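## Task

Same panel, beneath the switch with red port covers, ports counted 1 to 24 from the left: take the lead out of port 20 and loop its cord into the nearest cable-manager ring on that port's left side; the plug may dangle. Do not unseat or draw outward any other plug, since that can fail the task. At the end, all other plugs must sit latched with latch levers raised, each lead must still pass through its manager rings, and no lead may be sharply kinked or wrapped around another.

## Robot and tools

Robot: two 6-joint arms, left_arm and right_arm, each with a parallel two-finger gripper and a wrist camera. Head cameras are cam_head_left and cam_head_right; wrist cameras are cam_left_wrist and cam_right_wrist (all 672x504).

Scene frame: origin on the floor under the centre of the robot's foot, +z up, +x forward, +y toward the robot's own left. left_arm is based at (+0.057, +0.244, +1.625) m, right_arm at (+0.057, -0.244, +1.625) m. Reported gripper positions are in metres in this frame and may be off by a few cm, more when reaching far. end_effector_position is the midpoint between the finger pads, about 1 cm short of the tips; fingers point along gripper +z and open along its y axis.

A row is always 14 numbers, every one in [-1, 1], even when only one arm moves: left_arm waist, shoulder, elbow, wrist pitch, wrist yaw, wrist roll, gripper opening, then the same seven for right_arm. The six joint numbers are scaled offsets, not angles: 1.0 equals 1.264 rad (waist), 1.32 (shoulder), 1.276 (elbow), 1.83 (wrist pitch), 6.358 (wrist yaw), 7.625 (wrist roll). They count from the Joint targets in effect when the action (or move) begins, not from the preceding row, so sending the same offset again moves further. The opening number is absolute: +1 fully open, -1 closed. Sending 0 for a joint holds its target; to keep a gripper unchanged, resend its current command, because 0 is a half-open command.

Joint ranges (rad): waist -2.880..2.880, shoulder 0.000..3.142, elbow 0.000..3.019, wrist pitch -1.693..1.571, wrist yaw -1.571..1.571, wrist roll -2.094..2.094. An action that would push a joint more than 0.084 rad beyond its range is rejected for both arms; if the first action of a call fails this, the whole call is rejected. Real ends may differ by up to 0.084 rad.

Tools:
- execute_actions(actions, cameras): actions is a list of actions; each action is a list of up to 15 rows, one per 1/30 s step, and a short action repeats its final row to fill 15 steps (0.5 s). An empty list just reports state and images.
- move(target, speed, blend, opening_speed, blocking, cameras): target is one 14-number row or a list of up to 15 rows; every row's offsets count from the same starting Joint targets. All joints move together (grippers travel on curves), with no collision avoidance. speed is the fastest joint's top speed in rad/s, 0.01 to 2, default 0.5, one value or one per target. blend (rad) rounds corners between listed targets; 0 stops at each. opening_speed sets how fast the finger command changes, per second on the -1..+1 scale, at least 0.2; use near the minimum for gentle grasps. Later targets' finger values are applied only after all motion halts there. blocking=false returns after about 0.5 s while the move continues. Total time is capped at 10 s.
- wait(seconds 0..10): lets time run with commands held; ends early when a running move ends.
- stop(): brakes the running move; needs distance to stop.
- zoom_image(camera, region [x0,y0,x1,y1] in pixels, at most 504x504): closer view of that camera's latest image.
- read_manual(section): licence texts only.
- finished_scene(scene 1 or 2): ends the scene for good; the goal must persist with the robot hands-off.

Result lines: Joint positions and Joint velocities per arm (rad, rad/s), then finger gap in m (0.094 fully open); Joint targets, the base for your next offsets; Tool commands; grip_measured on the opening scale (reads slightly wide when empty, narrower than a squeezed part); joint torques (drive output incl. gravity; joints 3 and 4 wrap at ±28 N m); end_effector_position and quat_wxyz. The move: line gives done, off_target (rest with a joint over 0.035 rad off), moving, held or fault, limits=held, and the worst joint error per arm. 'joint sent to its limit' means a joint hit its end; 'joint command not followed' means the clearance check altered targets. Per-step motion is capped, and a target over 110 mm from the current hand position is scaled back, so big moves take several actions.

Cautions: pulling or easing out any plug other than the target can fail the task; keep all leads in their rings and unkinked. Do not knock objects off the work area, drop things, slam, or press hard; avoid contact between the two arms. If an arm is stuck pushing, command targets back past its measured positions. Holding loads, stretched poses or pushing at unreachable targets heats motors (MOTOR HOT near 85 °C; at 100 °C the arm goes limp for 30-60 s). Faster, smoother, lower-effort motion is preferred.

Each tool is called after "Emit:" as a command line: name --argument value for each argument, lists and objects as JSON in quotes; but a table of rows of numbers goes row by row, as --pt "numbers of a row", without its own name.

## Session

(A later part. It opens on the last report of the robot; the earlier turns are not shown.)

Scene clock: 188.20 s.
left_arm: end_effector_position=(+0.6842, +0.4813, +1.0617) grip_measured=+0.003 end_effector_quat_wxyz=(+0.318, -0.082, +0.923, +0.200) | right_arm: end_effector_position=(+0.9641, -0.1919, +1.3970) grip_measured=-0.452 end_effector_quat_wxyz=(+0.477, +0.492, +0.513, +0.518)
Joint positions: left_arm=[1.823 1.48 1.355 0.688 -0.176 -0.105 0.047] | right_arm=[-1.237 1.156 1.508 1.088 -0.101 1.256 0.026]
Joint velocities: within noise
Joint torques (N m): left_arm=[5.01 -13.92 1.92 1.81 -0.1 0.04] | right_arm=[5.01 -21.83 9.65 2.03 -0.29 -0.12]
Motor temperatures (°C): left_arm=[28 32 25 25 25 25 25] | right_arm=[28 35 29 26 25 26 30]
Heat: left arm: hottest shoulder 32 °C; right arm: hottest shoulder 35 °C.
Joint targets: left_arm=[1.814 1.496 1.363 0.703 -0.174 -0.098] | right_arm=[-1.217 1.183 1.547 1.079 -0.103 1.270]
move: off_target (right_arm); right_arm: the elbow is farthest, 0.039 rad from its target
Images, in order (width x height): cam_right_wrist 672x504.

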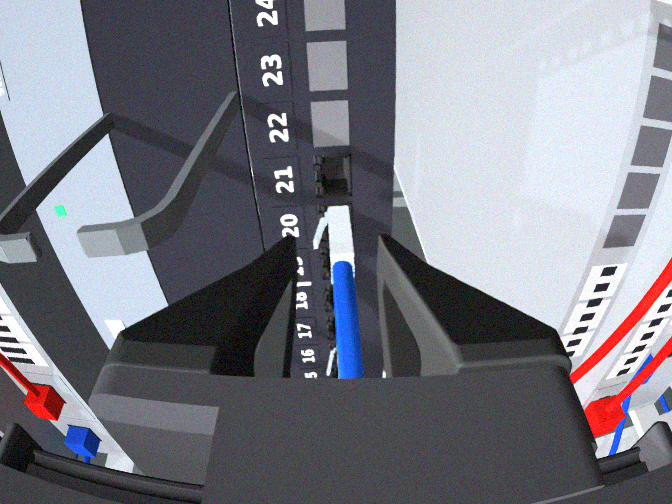

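Emit:
move --target '[0,0,0,0,0,0,0,0,0,0,-0.002,0,0,-0.95]' --opening_speed 0.25 --cameras '["cam_right_wrist"]'

Emit:
zoom_image --camera "cam_right_wrist" --region '[270, 180, 390, 300]'

Scene clock: 193.27 s.
left_arm: end_effector_position=(+0.6842, +0.4813, +1.0617) grip_measured=+0.003 end_effector_quat_wxyz=(+0.318, -0.082, +0.923, +0.200) | right_arm: end_effector_position=(+0.9649, -0.1912, +1.3963) grip_measured=-0.887 end_effector_quat_wxyz=(+0.475, +0.493, +0.514, +0.517)
Joint positions: left_arm=[1.823 1.48 1.355 0.688 -0.176 -0.105 0.047] | right_arm=[-1.236 1.157 1.511 1.083 -0.102 1.256 0.005]
Joint velocities: within noise
Joint torques (N m): left_arm=[4.54 -14.27 1.92 1.77 -0.12 0.04] | right_arm=[4.54 -21.89 9.37 2.24 -0.27 -0.12]
Motor temperatures (°C): left_arm=[28 32 25 25 25 25 25] | right_arm=[28 35 29 25 25 26 29]
Heat: left arm: hottest shoulder 32 °C; right arm: hottest shoulder 35 °C.
Joint targets: left_arm=[1.814 1.496 1.363 0.703 -0.174 -0.098] | right_arm=[-1.218 1.183 1.547 1.075 -0.103 1.270]
move: off_target (right_arm); right_arm: the elbow is farthest, 0.036 rad from its target
Images, in order (width x height): cam_right_wrist 672x504.

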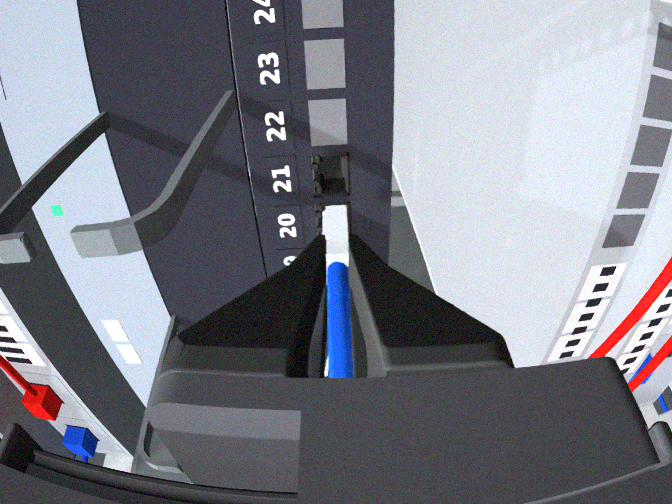

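Scaled by 4.200 from the camera's 672x504 image, which has a finer 960x720 frame.

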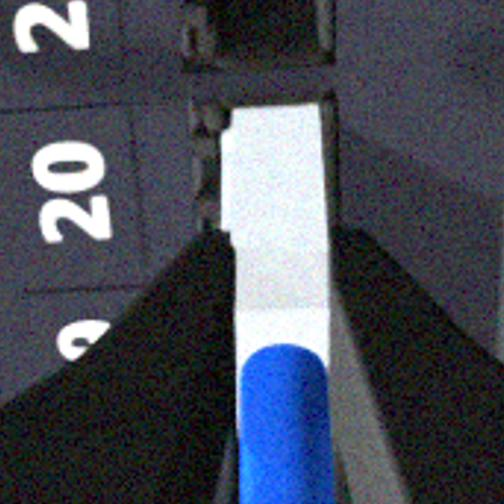

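Emit:
move --target '[0,0,0,0,0,0,0,-0.02,-0.03,-0.068,0.032,0,0,-0.95]' --speed 0.12 --cameras '["cam_right_wrist"]'

Emit:
zoom_image --camera "cam_right_wrist" --region '[270, 180, 390, 300]'

Scene clock: 198.77 s.
left_arm: end_effector_position=(+0.6842, +0.4813, +1.0617) grip_measured=+0.003 end_effector_quat_wxyz=(+0.318, -0.082, +0.923, +0.200) | right_arm: end_effector_position=(+0.9499, -0.1881, +1.3892) grip_measured=-0.889 end_effector_quat_wxyz=(+0.472, +0.494, +0.516, +0.516)
Joint positions: left_arm=[1.823 1.48 1.355 0.688 -0.176 -0.105 0.047] | right_arm=[-1.236 1.154 1.466 1.116 -0.101 1.256 0.005]
Joint velocities: within noise
Joint torques (N m): left_arm=[4.72 -13.98 1.96 1.83 -0.14 0.06] | right_arm=[2.32 -24.41 5.01 3.08 -0.27 -0.11]
Motor temperatures (°C): left_arm=[28 32 25 25 25 25 25] | right_arm=[28 36 29 25 25 26 30]
Heat: left arm: hottest shoulder 32 °C; right arm: hottest shoulder 36 °C.
Joint targets: left_arm=[1.814 1.496 1.363 0.703 -0.174 -0.098] | right_arm=[-1.243 1.144 1.460 1.134 -0.103 1.270]
move: done
Images, in order (width x height): cam_right_wrist 672x504.

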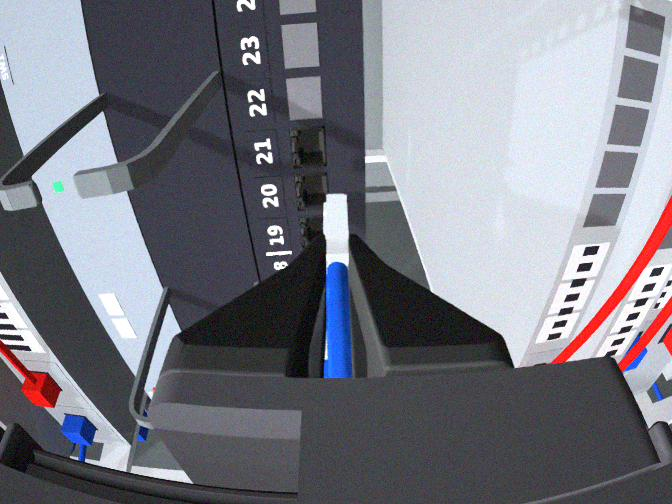

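Scaled by 4.200 from the camera's 672x504 image, which has a finer 960x720 frame.

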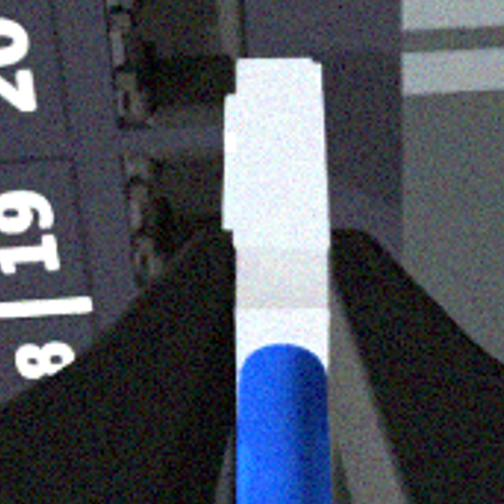

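Emit:
move --pt "-0.898 0 0 0 0 -0.0763 -0.4 0 0 0 0 0 0 -0.95" --pt "-0.898 -0.1947 -0.1716 0.4235 0.0351 -0.0763 -0.4 0 0 0 0 0 0 -0.95" --speed 0.6 --blend 0.1 --cameras '["cam_left_wrist","cam_head_left"]'

Emit:
zoom_image --camera "cam_left_wrist" --region '[180, 0, 440, 240]'

Scene clock: 221.23 s.
left_arm: end_effector_position=(+0.8121, -0.0086, +1.4403) grip_measured=-0.397 end_effector_quat_wxyz=(+0.474, -0.470, +0.533, -0.520) | right_arm: end_effector_position=(+0.9499, -0.1881, +1.3892) grip_measured=-0.889 end_effector_quat_wxyz=(+0.472, +0.494, +0.516, +0.516)
Joint positions: left_arm=[0.686 1.242 1.149 1.464 0.047 -0.672 0.028] | right_arm=[-1.236 1.154 1.466 1.116 -0.101 1.256 0.005]
Joint velocities: within noise
Joint torques (N m): left_arm=[-7.12 -10.99 1.29 1.84 0.61 -0.01] | right_arm=[2.37 -24.64 5.11 3.07 -0.28 -0.11]
Motor temperatures (°C): left_arm=[28 32 25 25 25 25 25] | right_arm=[28 37 29 26 25 26 30]
Heat: left arm: hottest shoulder 32 °C; right arm: hottest shoulder 37 °C.
Joint targets: left_arm=[0.679 1.239 1.144 1.478 0.049 -0.680] | right_arm=[-1.243 1.144 1.460 1.134 -0.103 1.270]
move: done
Images, in order (width x height): cam_head_left 672x504, cam_left_wrist 672x504.

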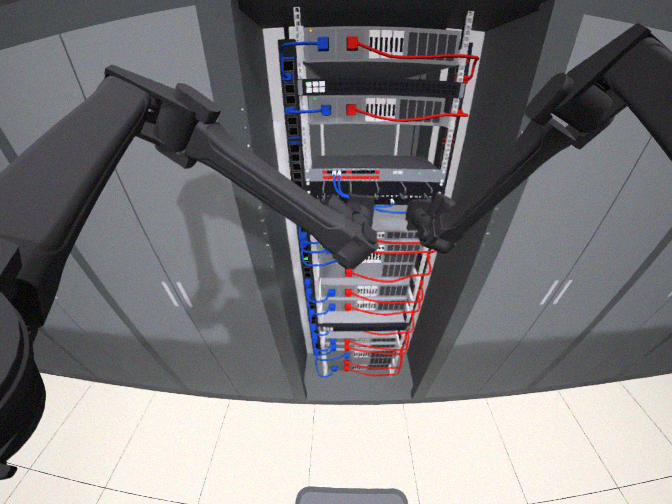

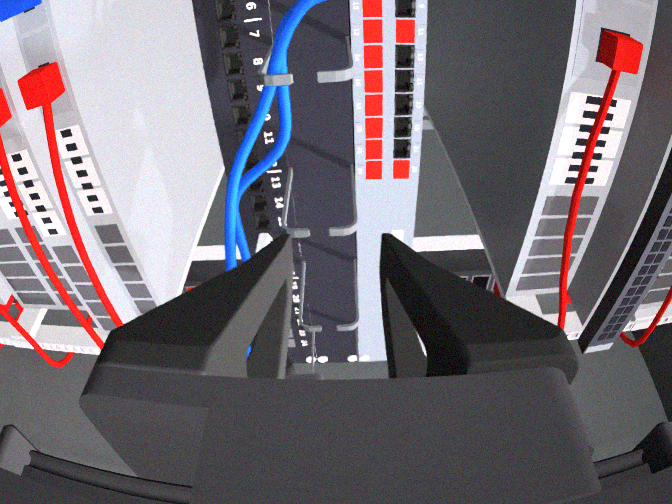

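Scaled by 1.938 from the camera's 672x504 image, which has a finer 960x720 frame.

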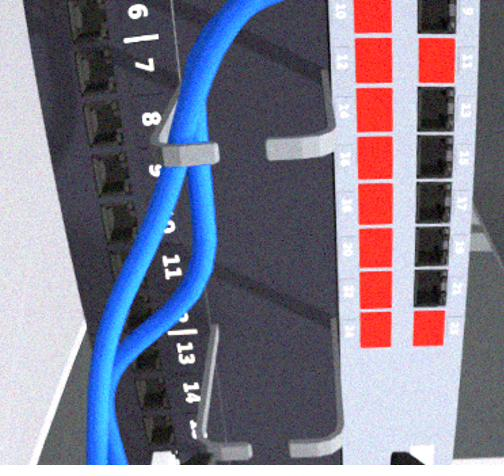

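Emit:
move --target '[0,0,0,0,0,0,-0.4,0.1108,-0.2038,-0.2116,-0.0847,0.0157,-0.0214,-0.95]' --speed 0.15 --cameras '["cam_left_wrist","cam_right_wrist"]'

Emit:
zoom_image --camera "cam_left_wrist" --region '[200, 0, 400, 400]'

Scene clock: 230.57 s.
left_arm: end_effector_position=(+0.8120, -0.0086, +1.4403) grip_measured=-0.397 end_effector_quat_wxyz=(+0.474, -0.471, +0.533, -0.520) | right_arm: end_effector_position=(+0.9001, -0.1908, +1.4480) grip_measured=-0.888 end_effector_quat_wxyz=(+0.443, +0.528, +0.552, +0.469)
Joint positions: left_arm=[0.686 1.242 1.149 1.465 0.047 -0.672 0.028] | right_arm=[-1.122 0.894 1.199 0.987 -0.006 1.122 0.005]
Joint velocities: within noise
Joint torques (N m): left_arm=[-6.95 -10.7 1.39 1.66 0.57 0.03] | right_arm=[3.66 -22.42 4.51 2.06 -0.17 -0.4]
Motor temperatures (°C): left_arm=[28 32 25 25 25 25 25] | right_arm=[28 37 29 26 25 26 30]
Heat: left arm: hottest shoulder 32 °C; right arm: hottest shoulder 37 °C.
Joint targets: left_arm=[0.679 1.239 1.144 1.478 0.049 -0.680] | right_arm=[-1.103 0.875 1.190 0.979 -0.004 1.107]
move: done
Images, in order (width x height): cam_left_wrist 672x504, cam_right_wrist 672x504.

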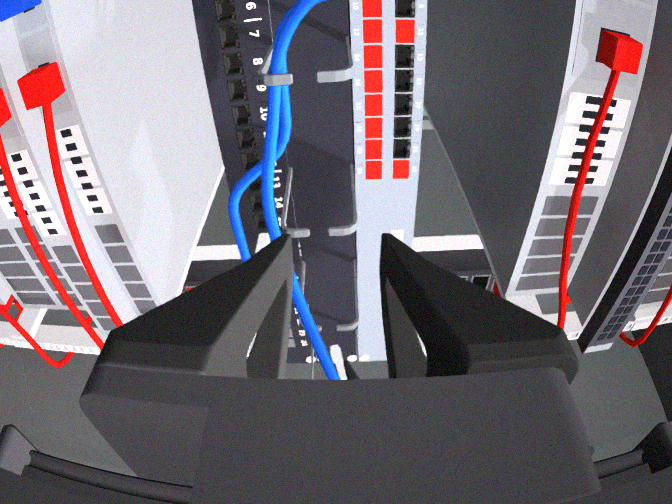

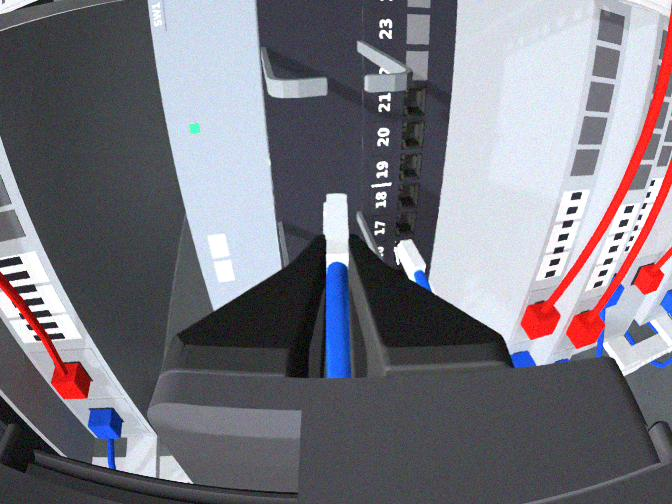

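Scaled by 1.260 from the camera's 672x504 image, which has a finer 960x720 frame.

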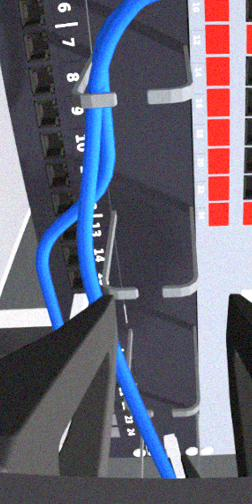

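Emit:
move --target '[0,0,0,0,0,0,-0.4,0,0.0818,0.1622,-0.0541,0,0,-0.95]' --speed 0.1 --cameras '["cam_left_wrist","cam_right_wrist"]'

Emit:
zoom_image --camera "cam_left_wrist" --region '[230, 180, 430, 380]'

Emit:
zoom_image --camera "cam_left_wrist" --region '[200, 0, 400, 200]'

Scene clock: 240.87 s.
left_arm: end_effector_position=(+0.8120, -0.0086, +1.4404) grip_measured=-0.397 end_effector_quat_wxyz=(+0.474, -0.470, +0.533, -0.520) | right_arm: end_effector_position=(+0.9459, -0.1904, +1.4434) grip_measured=-0.889 end_effector_quat_wxyz=(+0.443, +0.528, +0.553, +0.468)
Joint positions: left_arm=[0.686 1.242 1.149 1.465 0.048 -0.672 0.028] | right_arm=[-1.121 0.957 1.358 0.889 -0.005 1.121 0.005]
Joint velocities: within noise
Joint torques (N m): left_arm=[-7 -10.87 1.37 1.54 0.59 0.01] | right_arm=[4.01 -19.72 9.98 2.1 -0.2 -0.38]
Motor temperatures (°C): left_arm=[28 32 25 25 25 25 25] | right_arm=[28 36 29 25 25 26 31]
Heat: left arm: hottest shoulder 32 °C; right arm: hottest shoulder 36 °C.
Joint targets: left_arm=[0.679 1.239 1.144 1.478 0.049 -0.680] | right_arm=[-1.103 0.983 1.397 0.880 -0.004 1.107]
move: off_target (right_arm); right_arm: the elbow is farthest, 0.039 rad from its target
Images, in order (width x height): cam_left_wrist 672x504, cam_right_wrist 672x504.

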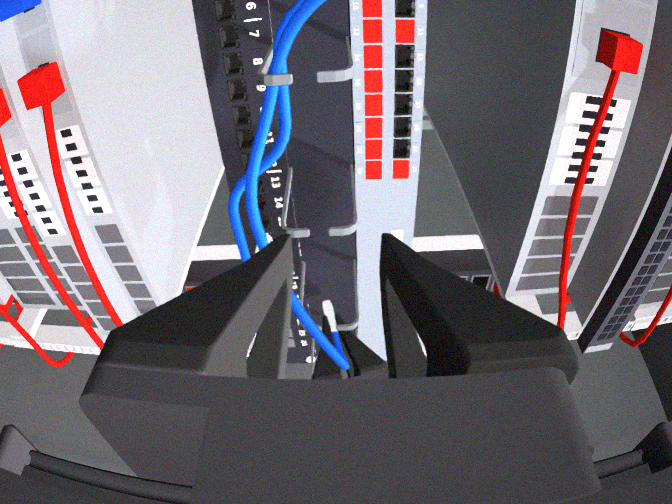

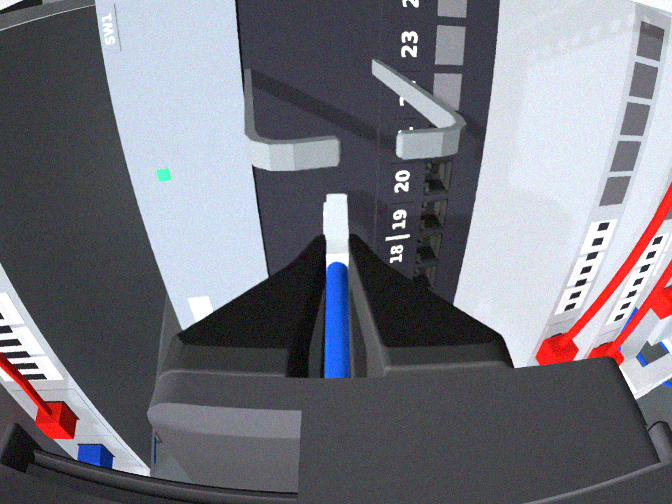

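Scaled by 2.520 from the camera's 672x504 image, which has a finer 960x720 frame.

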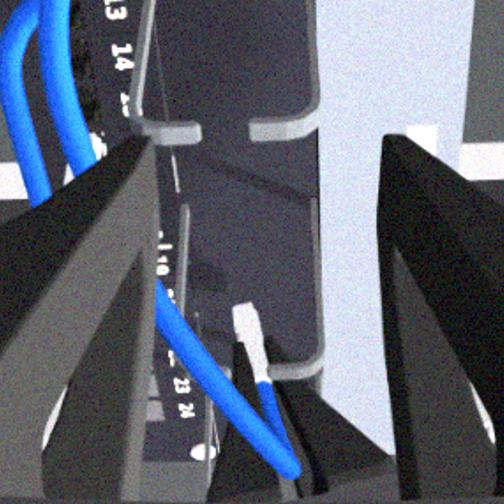

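Scaled by 2.520 from the camera's 672x504 image, which has a finer 960x720 frame.

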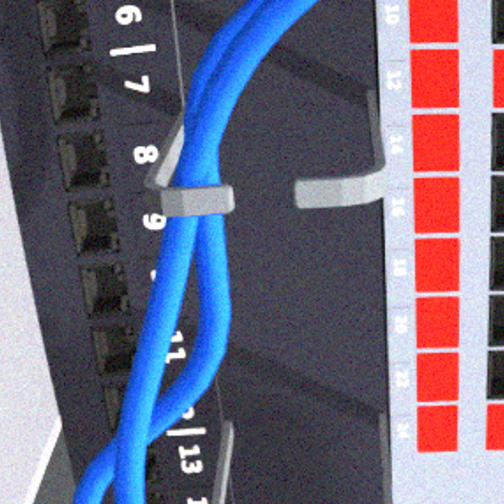

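Emit:
move --target '[-0.0941,0.1962,0.2524,-0.0694,0.0033,0.0144,-0.4,0,0,0,0,0,0,-0.95]' --speed 0.2 --cameras '["cam_left_wrist","cam_right_wrist"]'

Emit:
zoom_image --camera "cam_left_wrist" --region '[230, 50, 480, 300]'

Scene clock: 267.30 s.
left_arm: end_effector_position=(+0.8437, -0.1231, +1.4221) grip_measured=-0.397 end_effector_quat_wxyz=(+0.456, -0.456, +0.540, -0.541) | right_arm: end_effector_position=(+0.9466, -0.1908, +1.4439) grip_measured=-0.889 end_effector_quat_wxyz=(+0.443, +0.528, +0.552, +0.468)
Joint positions: left_arm=[0.576 1.488 1.451 1.359 0.068 -0.578 0.028] | right_arm=[-1.121 0.957 1.36 0.888 -0.005 1.12 0.005]
Joint velocities: within noise
Joint torques (N m): left_arm=[-12.81 -9.52 3.26 0.75 0.64 0.23] | right_arm=[4.01 -19.96 9.77 2.06 -0.22 -0.37]
Motor temperatures (°C): left_arm=[28 31 25 25 25 25 25] | right_arm=[28 37 31 25 25 26 31]
Heat: left arm: hottest shoulder 31 °C; right arm: hottest shoulder 37 °C.
Joint targets: left_arm=[0.560 1.498 1.466 1.351 0.070 -0.570] | right_arm=[-1.103 0.983 1.397 0.880 -0.003 1.107]
move: off_target (right_arm); right_arm: the elbow is farthest, 0.037 rad from its target
Images, in order (width x height): cam_left_wrist 672x504, cam_right_wrist 672x504.

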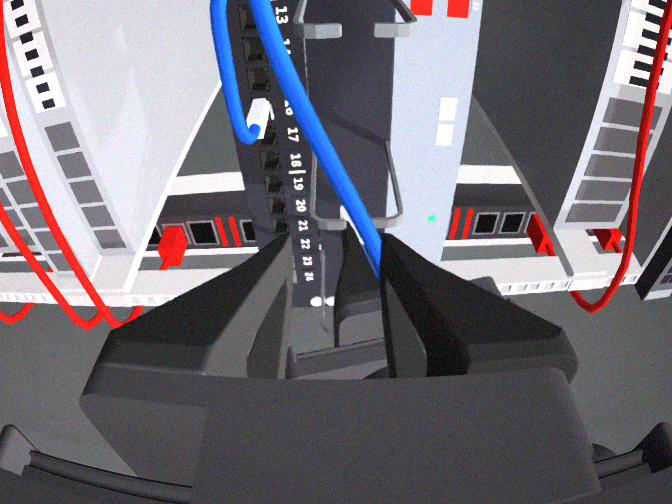

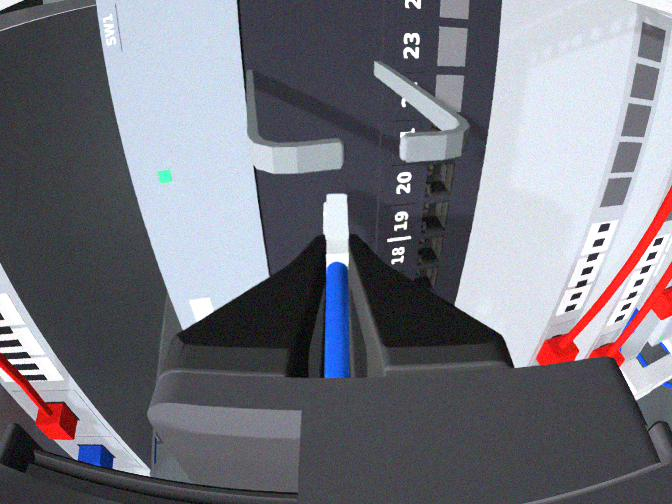

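Scaled by 2.016 from the camera's 672x504 image, which has a finer 960x720 frame.

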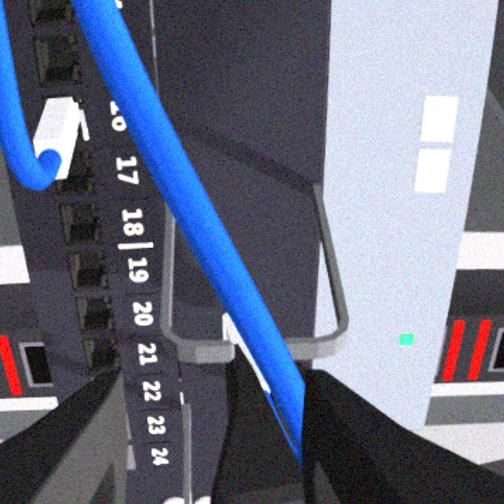

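Emit:
move --target '[0,0.0045,0.0846,-0.053,0,0,-0.4,0,0,0,0,0,0,-0.95]' --speed 0.12 --cameras '["cam_left_wrist"]'

Emit:
zoom_image --camera "cam_left_wrist" --region '[230, 130, 480, 380]'

Scene clock: 281.83 s.
left_arm: end_effector_position=(+0.8834, -0.1187, +1.4263) grip_measured=-0.397 end_effector_quat_wxyz=(+0.459, -0.456, +0.538, -0.540) | right_arm: end_effector_position=(+0.9466, -0.1907, +1.4439) grip_measured=-0.889 end_effector_quat_wxyz=(+0.443, +0.528, +0.553, +0.468)
Joint positions: left_arm=[0.576 1.489 1.557 1.262 0.069 -0.577 0.028] | right_arm=[-1.121 0.957 1.36 0.888 -0.005 1.12 0.005]
Joint velocities: within noise
Joint torques (N m): left_arm=[-12.04 -9.52 3.78 0.64 0.62 0.17] | right_arm=[3.96 -19.96 9.76 2.06 -0.22 -0.37]
Motor temperatures (°C): left_arm=[29 31 25 25 25 25 25] | right_arm=[28 37 32 25 25 26 31]
Heat: left arm: hottest shoulder 31 °C; right arm: hottest shoulder 37 °C.
Joint targets: left_arm=[0.560 1.504 1.574 1.254 0.070 -0.570] | right_arm=[-1.103 0.983 1.397 0.880 -0.004 1.107]
move: off_target (right_arm); right_arm: the elbow is farthest, 0.037 rad from its target
Images, in order (width x height): cam_left_wrist 672x504.

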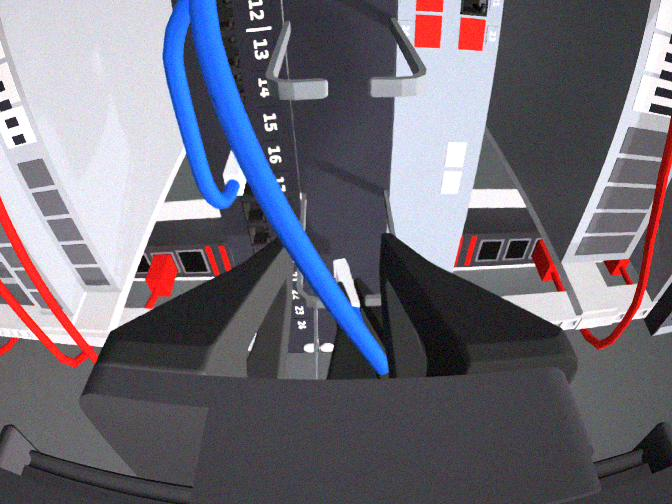

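Scaled by 2.016 from the camera's 672x504 image, which has a finer 960x720 frame.

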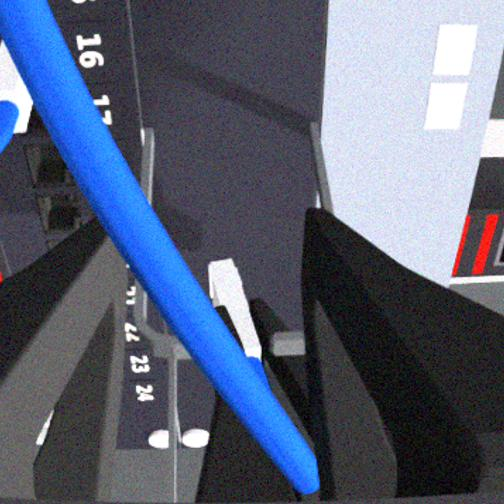

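Emit:
move --target '[0,0,0,0,0,0,-0.4,-0.0396,0.0152,0.0063,0.0164,0,0,-0.95]' --speed 0.08 --cameras '["cam_left_wrist"]'

Emit:
zoom_image --camera "cam_left_wrist" --region '[230, 130, 480, 380]'

Scene clock: 296.50 s.
left_arm: end_effector_position=(+0.8830, -0.1194, +1.4258) grip_measured=-0.397 end_effector_quat_wxyz=(+0.459, -0.456, +0.538, -0.541) | right_arm: end_effector_position=(+0.9454, -0.1894, +1.4320) grip_measured=-0.889 end_effector_quat_wxyz=(+0.444, +0.527, +0.558, +0.463)
Joint positions: left_arm=[0.576 1.491 1.557 1.262 0.069 -0.577 0.028] | right_arm=[-1.135 0.977 1.366 0.893 -0.005 1.12 0.005]
Joint velocities: within noise
Joint torques (N m): left_arm=[-11.93 -9.58 3.85 0.64 0.62 0.16] | right_arm=[0.73 -20.01 9.74 2.95 -0.2 -0.38]
Motor temperatures (°C): left_arm=[29 31 25 25 25 25 25] | right_arm=[28 37 32 25 25 26 31]
Heat: left arm: hottest shoulder 31 °C; right arm: hottest shoulder 37 °C.
Joint targets: left_arm=[0.560 1.504 1.574 1.254 0.070 -0.570] | right_arm=[-1.153 1.003 1.405 0.910 -0.004 1.107]
move: off_target (right_arm); right_arm: the elbow is farthest, 0.039 rad from its target
Images, in order (width x height): cam_left_wrist 672x504.

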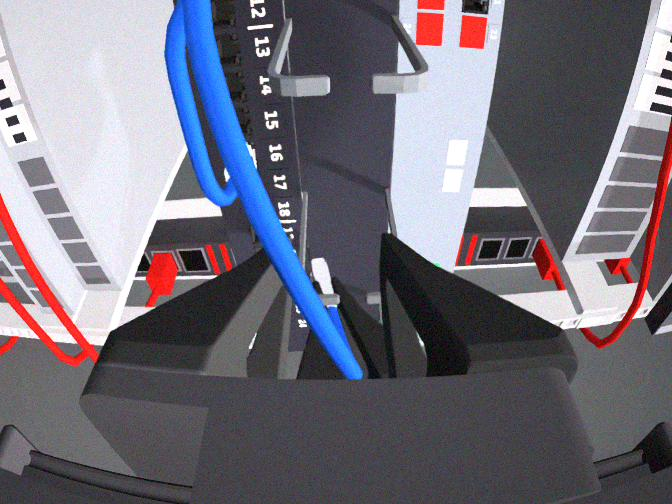

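Scaled by 2.016 from the camera's 672x504 image, which has a finer 960x720 frame.

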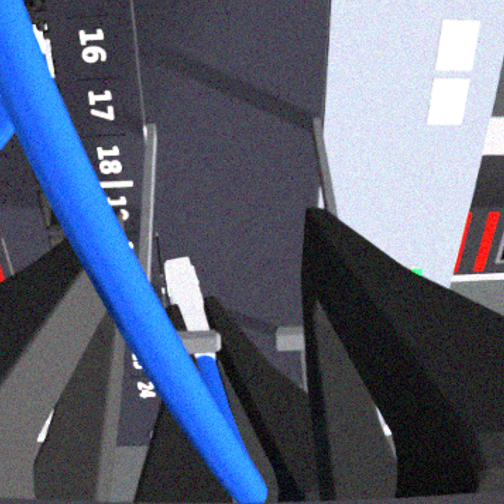

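Emit:
move --target '[0.0435,0.0136,0.0141,0,0,0,-0.4,0,0,0,0,0,0,-0.95]' --speed 0.08 --cameras '["cam_left_wrist"]'

Emit:
zoom_image --camera "cam_left_wrist" --region '[230, 130, 480, 380]'

Scene clock: 305.77 s.
left_arm: end_effector_position=(+0.8830, -0.1194, +1.4131) grip_measured=-0.397 end_effector_quat_wxyz=(+0.463, -0.452, +0.544, -0.534) | right_arm: end_effector_position=(+0.9458, -0.1894, +1.4320) grip_measured=-0.889 end_effector_quat_wxyz=(+0.444, +0.526, +0.558, +0.463)
Joint positions: left_arm=[0.597 1.508 1.573 1.262 0.069 -0.577 0.028] | right_arm=[-1.135 0.978 1.368 0.894 -0.005 1.12 0.005]
Joint velocities: within noise
Joint torques (N m): left_arm=[-9.23 -9.58 3.88 0.73 0.58 0.16] | right_arm=[0.67 -20.31 9.62 2.99 -0.21 -0.37]
Motor temperatures (°C): left_arm=[29 31 25 25 26 25 25] | right_arm=[28 36 32 25 25 26 31]
Heat: left arm: hottest shoulder 31 °C; right arm: hottest shoulder 36 °C.
Joint targets: left_arm=[0.615 1.522 1.592 1.254 0.070 -0.570] | right_arm=[-1.153 1.003 1.405 0.910 -0.004 1.107]
move: off_target (right_arm); right_arm: the elbow is farthest, 0.037 rad from its target
Images, in order (width x height): cam_left_wrist 672x504.

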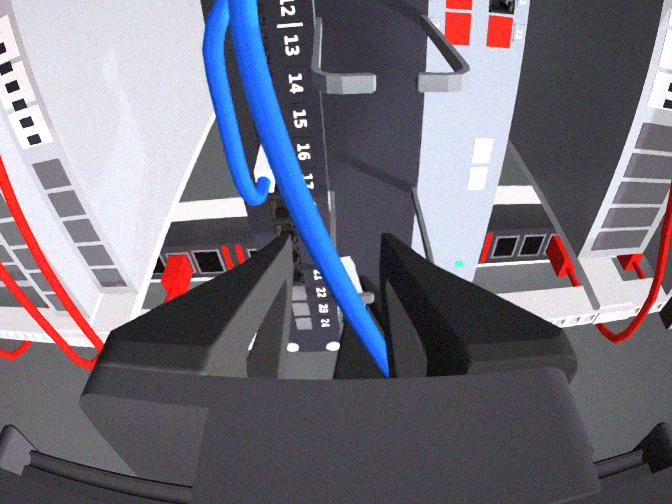

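Scaled by 2.016 from the camera's 672x504 image, which has a finer 960x720 frame.

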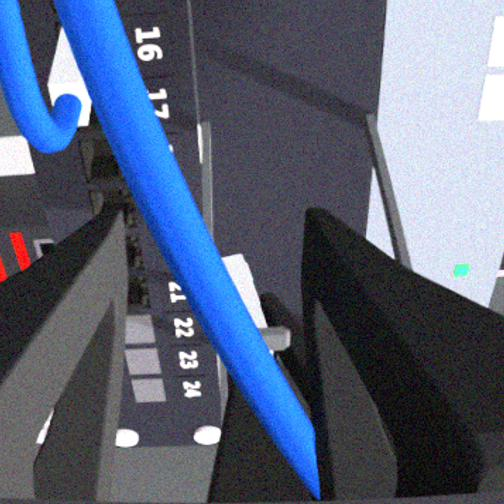

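Emit:
move --target '[0,0,-0.0353,0.0235,0,0,-0.4,0,0,0,0,0,0,-0.95]' --speed 0.08 --cameras '["cam_left_wrist"]'

Emit:
zoom_image --camera "cam_left_wrist" --region '[230, 130, 480, 380]'

Scene clock: 316.33 s.
left_arm: end_effector_position=(+0.8756, -0.1198, +1.4127) grip_measured=-0.397 end_effector_quat_wxyz=(+0.464, -0.452, +0.543, -0.534) | right_arm: end_effector_position=(+0.9457, -0.1893, +1.4317) grip_measured=-0.889 end_effector_quat_wxyz=(+0.444, +0.526, +0.558, +0.463)
Joint positions: left_arm=[0.597 1.508 1.554 1.285 0.069 -0.577 0.028] | right_arm=[-1.135 0.978 1.368 0.894 -0.005 1.12 0.005]
Joint velocities: within noise
Joint torques (N m): left_arm=[-9.35 -9.41 1.89 1.46 0.62 0.15] | right_arm=[0.73 -20.37 9.65 2.97 -0.21 -0.37]
Motor temperatures (°C): left_arm=[29 31 25 25 26 25 25] | right_arm=[28 35 31 25 25 26 31]
Heat: left arm: hottest shoulder 31 °C; right arm: hottest shoulder 35 °C.
Joint targets: left_arm=[0.615 1.522 1.547 1.297 0.070 -0.570] | right_arm=[-1.153 1.003 1.405 0.910 -0.004 1.107]
move: off_target (right_arm); right_arm: the elbow is farthest, 0.037 rad from its target
Images, in order (width x height): cam_left_wrist 672x504.

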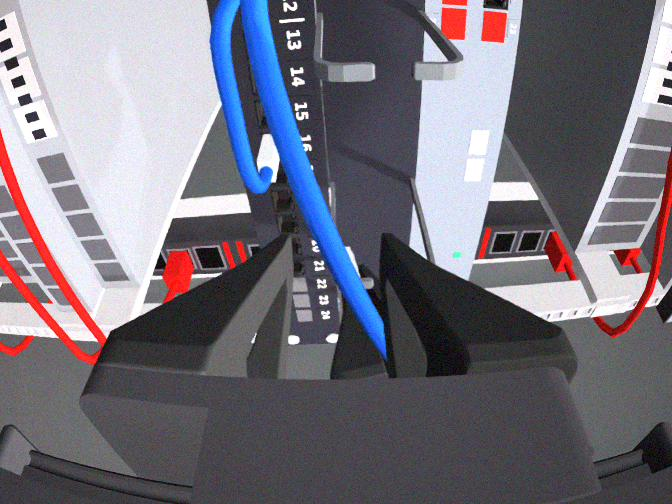

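Scaled by 2.016 from the camera's 672x504 image, which has a finer 960x720 frame.

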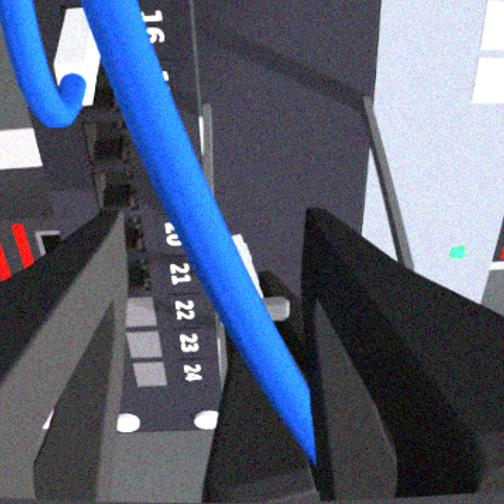

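Good alignment; close the left gripper on the cord.

Emit:
move --target '[0,0,0,0,0,0,-0.94,0,0,0,0,0,0,-0.95]' --opening_speed 0.3 --cameras '["cam_left_wrist","cam_right_wrist"]'

Emit:
zoom_image --camera "cam_left_wrist" --region '[230, 130, 480, 380]'

Scene clock: 320.80 s.
left_arm: end_effector_position=(+0.8754, -0.1194, +1.4138) grip_measured=-0.911 end_effector_quat_wxyz=(+0.466, -0.451, +0.541, -0.535) | right_arm: end_effector_position=(+0.9443, -0.1886, +1.4260) grip_measured=-0.889 end_effector_quat_wxyz=(+0.444, +0.526, +0.562, +0.458)
Joint positions: left_arm=[0.597 1.508 1.553 1.289 0.073 -0.577 0.004] | right_arm=[-1.139 0.985 1.368 0.894 -0.001 1.115 0.005]
Joint velocities: within noise
Joint torques (N m): left_arm=[-9.29 -9.88 1.83 1.29 0.43 0.19] | right_arm=[1.32 -20.84 9.58 2.93 -0.33 -0.3]
Motor temperatures (°C): left_arm=[29 31 25 25 26 25 25] | right_arm=[28 35 31 25 25 26 31]
Heat: left arm: hottest shoulder 31 °C; right arm: hottest shoulder 35 °C.
Joint targets: left_arm=[0.615 1.522 1.547 1.297 0.070 -0.570] | right_arm=[-1.153 1.003 1.405 0.910 -0.004 1.107]
move: off_target (right_arm); right_arm: the elbow is farthest, 0.037 rad from its target
Images, in order (width x height): cam_left_wrist 672x504, cam_right_wrist 672x504.

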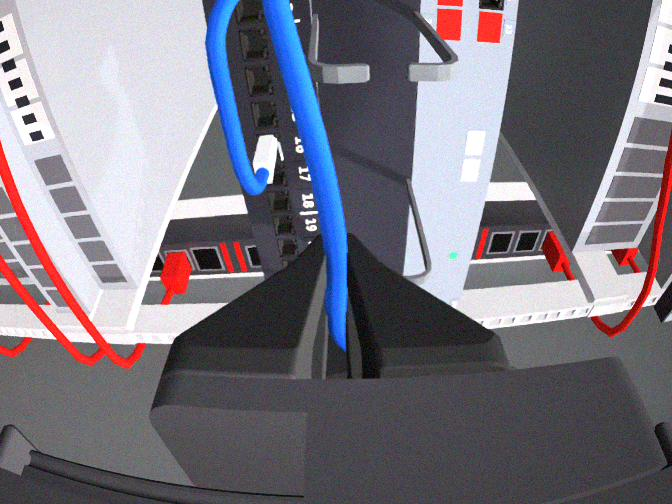

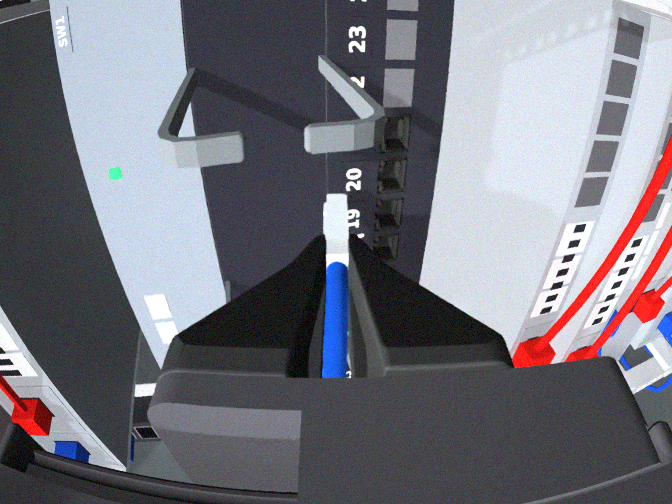

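Scaled by 2.016 from the camera's 672x504 image, which has a finer 960x720 frame.

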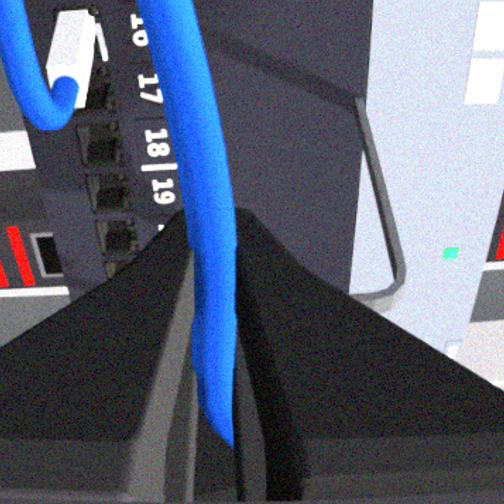

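Emit:
move --target '[-0.0522,-0.0424,-0.0118,-0.0235,0,0,-0.94,0,0,0,0,0,0,-0.95]' --speed 0.1 --cameras '["cam_left_wrist","cam_right_wrist"]'

Emit:
zoom_image --camera "cam_left_wrist" --region '[230, 130, 480, 380]'

Scene clock: 333.83 s.
left_arm: end_effector_position=(+0.8790, -0.1203, +1.4308) grip_measured=-0.914 end_effector_quat_wxyz=(+0.453, -0.456, +0.539, -0.545) | right_arm: end_effector_position=(+0.9460, -0.1896, +1.4277) grip_measured=-0.889 end_effector_quat_wxyz=(+0.446, +0.525, +0.561, +0.458)
Joint positions: left_arm=[0.567 1.478 1.536 1.261 0.071 -0.577 0.004] | right_arm=[-1.14 0.986 1.372 0.895 -0.001 1.114 0.005]
Joint velocities: within noise
Joint torques (N m): left_arm=[-12.57 -11.22 2.06 0.58 0.54 0.17] | right_arm=[1.14 -20.78 9.17 2.92 -0.34 -0.32]
Motor temperatures (°C): left_arm=[29 30 25 25 25 25 26] | right_arm=[28 36 31 25 25 26 31]
Heat: left arm: hottest shoulder 30 °C; right arm: hottest shoulder 36 °C.
Joint targets: left_arm=[0.549 1.466 1.532 1.254 0.070 -0.570] | right_arm=[-1.153 1.003 1.405 0.910 -0.003 1.107]
move: done
Images, in order (width x height): cam_left_wrist 672x504, cam_right_wrist 672x504.

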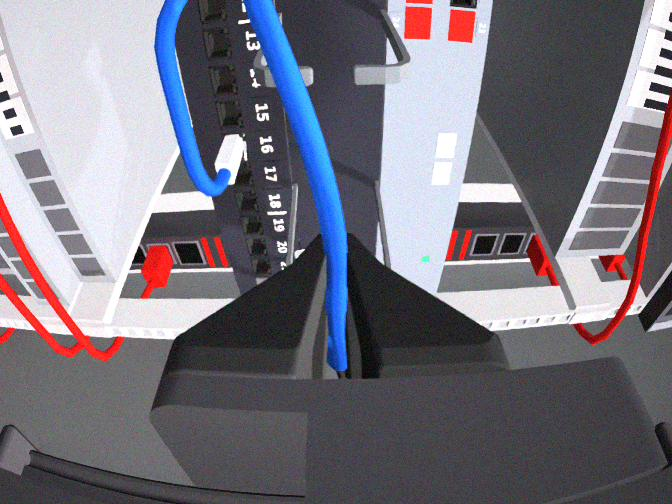

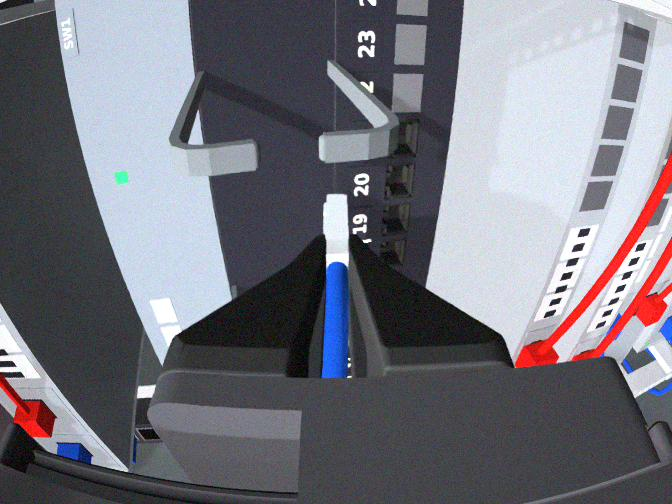

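Scaled by 2.016 from the camera's 672x504 image, which has a finer 960x720 frame.

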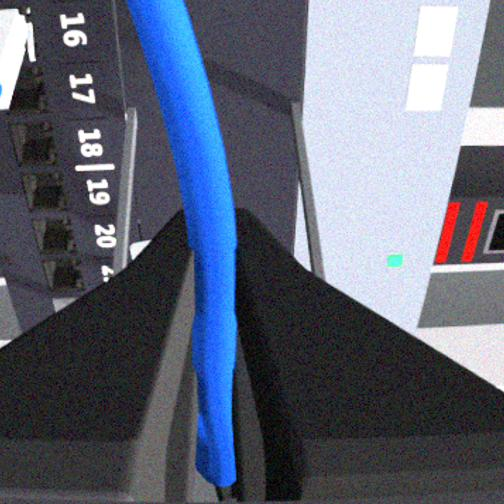

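Emit:
move --target '[0,0,0,0,0,0,-0.94,-0.0459,-0.0136,0.0196,-0.0295,-0.0024,0.0113,-0.95]' --speed 0.1 --cameras '["cam_left_wrist","cam_right_wrist"]'

Emit:
zoom_image --camera "cam_left_wrist" --region '[230, 130, 480, 380]'

Scene clock: 354.43 s.
left_arm: end_effector_position=(+0.8782, -0.1228, +1.4293) grip_measured=-0.914 end_effector_quat_wxyz=(+0.449, -0.455, +0.543, -0.545) | right_arm: end_effector_position=(+0.9473, -0.1958, +1.4203) grip_measured=-0.889 end_effector_quat_wxyz=(+0.430, +0.532, +0.563, +0.464)
Joint positions: left_arm=[0.567 1.478 1.535 1.25 0.071 -0.575 0.004] | right_arm=[-1.182 0.986 1.381 0.863 -0.024 1.179 0.005]
Joint velocities: within noise
Joint torques (N m): left_arm=[-12.4 -11.16 2.15 1.14 0.53 0.13] | right_arm=[-0.44 -23 10.85 2.24 -0.03 -0.11]
Motor temperatures (°C): left_arm=[29 30 25 25 25 25 26] | right_arm=[28 36 32 25 25 26 32]
Heat: left arm: hottest shoulder 30 °C; right arm: hottest shoulder 36 °C.
Joint targets: left_arm=[0.549 1.466 1.532 1.254 0.070 -0.570] | right_arm=[-1.211 0.985 1.430 0.856 -0.019 1.193]
move: off_target (right_arm); right_arm: the elbow is farthest, 0.049 rad from its target
Images, in order (width x height): cam_left_wrist 672x504, cam_right_wrist 672x504.

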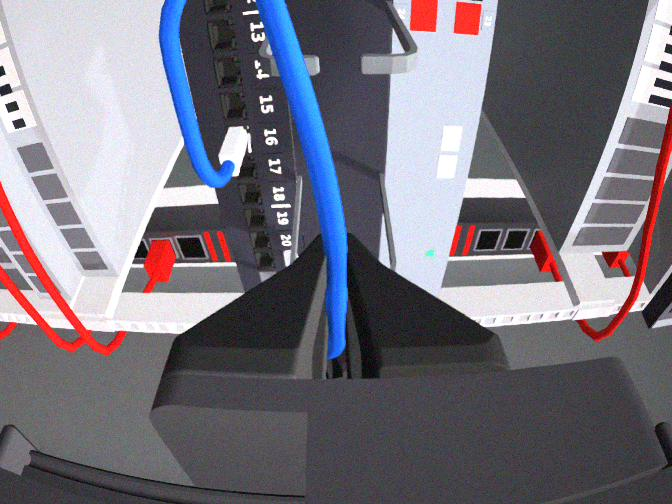

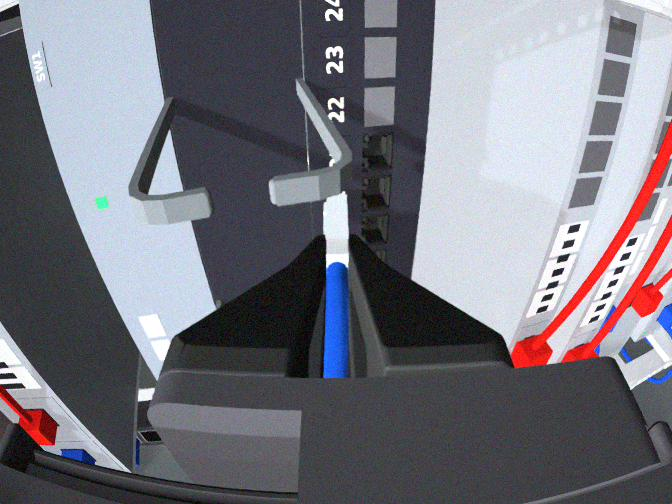

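Scaled by 2.016 from the camera's 672x504 image, which has a finer 960x720 frame.

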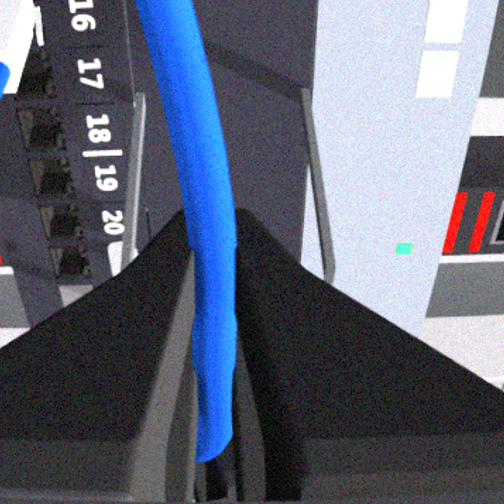

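Emit:
move --target '[0,0,0,0,0,0,-0.94,0.006,-0.0303,-0.003,-0.002,0,0,-0.95]' --speed 0.08 --cameras '[]'

Scene clock: 364.07 s.
left_arm: end_effector_position=(+0.8782, -0.1239, +1.4311) grip_measured=-0.915 end_effector_quat_wxyz=(+0.448, -0.455, +0.542, -0.546) | right_arm: end_effector_position=(+0.9491, -0.1980, +1.4260) grip_measured=-0.889 end_effector_quat_wxyz=(+0.431, +0.531, +0.562, +0.465)
Joint positions: left_arm=[0.563 1.478 1.535 1.25 0.071 -0.575 0.004] | right_arm=[-1.183 0.976 1.381 0.856 -0.026 1.18 0.005]
Joint velocities: within noise
Joint torques (N m): left_arm=[-12.51 -11.58 2.15 1.07 0.56 0.12] | right_arm=[0.21 -25 10.63 2.22 0.06 -0.12]
Motor temperatures (°C): left_arm=[30 30 25 25 26 25 27] | right_arm=[28 36 33 25 25 26 32]
Heat: left arm: hottest waist 30 °C; right arm: hottest shoulder 36 °C.
Joint targets: left_arm=[0.549 1.466 1.532 1.254 0.070 -0.570] | right_arm=[-1.203 0.945 1.426 0.852 -0.019 1.193]
move: off_target (right_arm); right_arm: the elbow is farthest, 0.045 rad from its target
No camera images: "cameras" was empty.

Emit:
move --target '[0,0,0,0,0,0,-0.94,0,-0.0095,0,0,0,0,-0.95]' --speed 0.08 --cameras '["cam_left_wrist"]'

Emit:
zoom_image --camera "cam_left_wrist" --region '[230, 130, 480, 380]'

Scene clock: 367.53 s.
left_arm: end_effector_position=(+0.8781, -0.1246, +1.4316) grip_measured=-0.915 end_effector_quat_wxyz=(+0.448, -0.456, +0.542, -0.547) | right_arm: end_effector_position=(+0.9501, -0.1993, +1.4300) grip_measured=-0.889 end_effector_quat_wxyz=(+0.433, +0.530, +0.561, +0.467)
Joint positions: left_arm=[0.561 1.478 1.535 1.249 0.071 -0.575 0.004] | right_arm=[-1.183 0.97 1.381 0.855 -0.028 1.18 0.005]
Joint velocities: within noise
Joint torques (N m): left_arm=[-12.1 -11.4 2.06 1.13 0.53 0.15] | right_arm=[0.15 -26.17 10.67 2.33 0.13 -0.13]
Motor temperatures (°C): left_arm=[30 30 25 25 26 25 27] | right_arm=[28 37 33 25 25 26 32]
Heat: left arm: hottest waist 30 °C; right arm: hottest shoulder 37 °C.
Joint targets: left_arm=[0.549 1.466 1.532 1.254 0.070 -0.570] | right_arm=[-1.203 0.932 1.426 0.852 -0.019 1.193]
move: off_target (right_arm); right_arm: the elbow is farthest, 0.045 rad from its target
Images, in order (width x height): cam_left_wrist 672x504.

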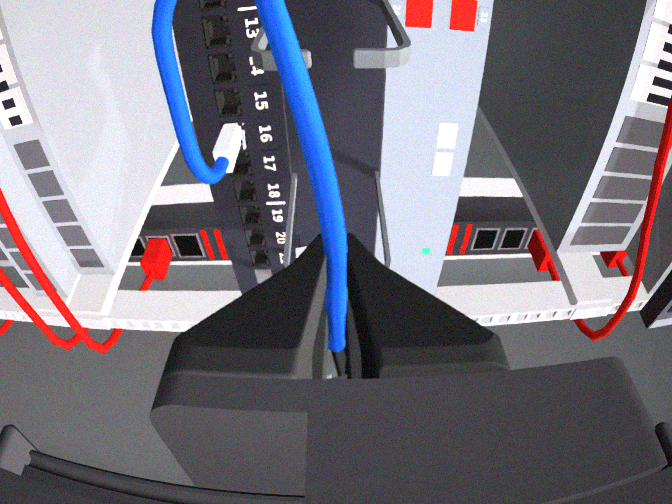

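Scaled by 2.016 from the camera's 672x504 image, which has a finer 960x720 frame.

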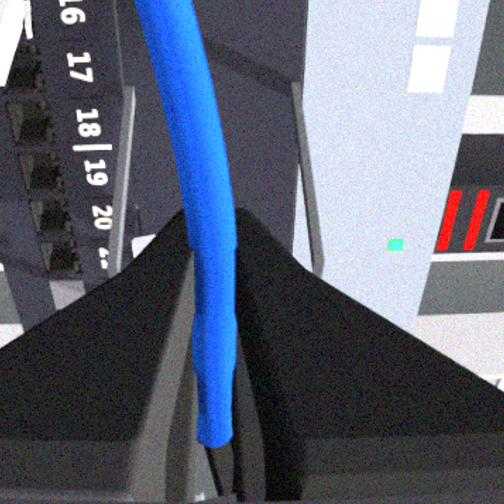

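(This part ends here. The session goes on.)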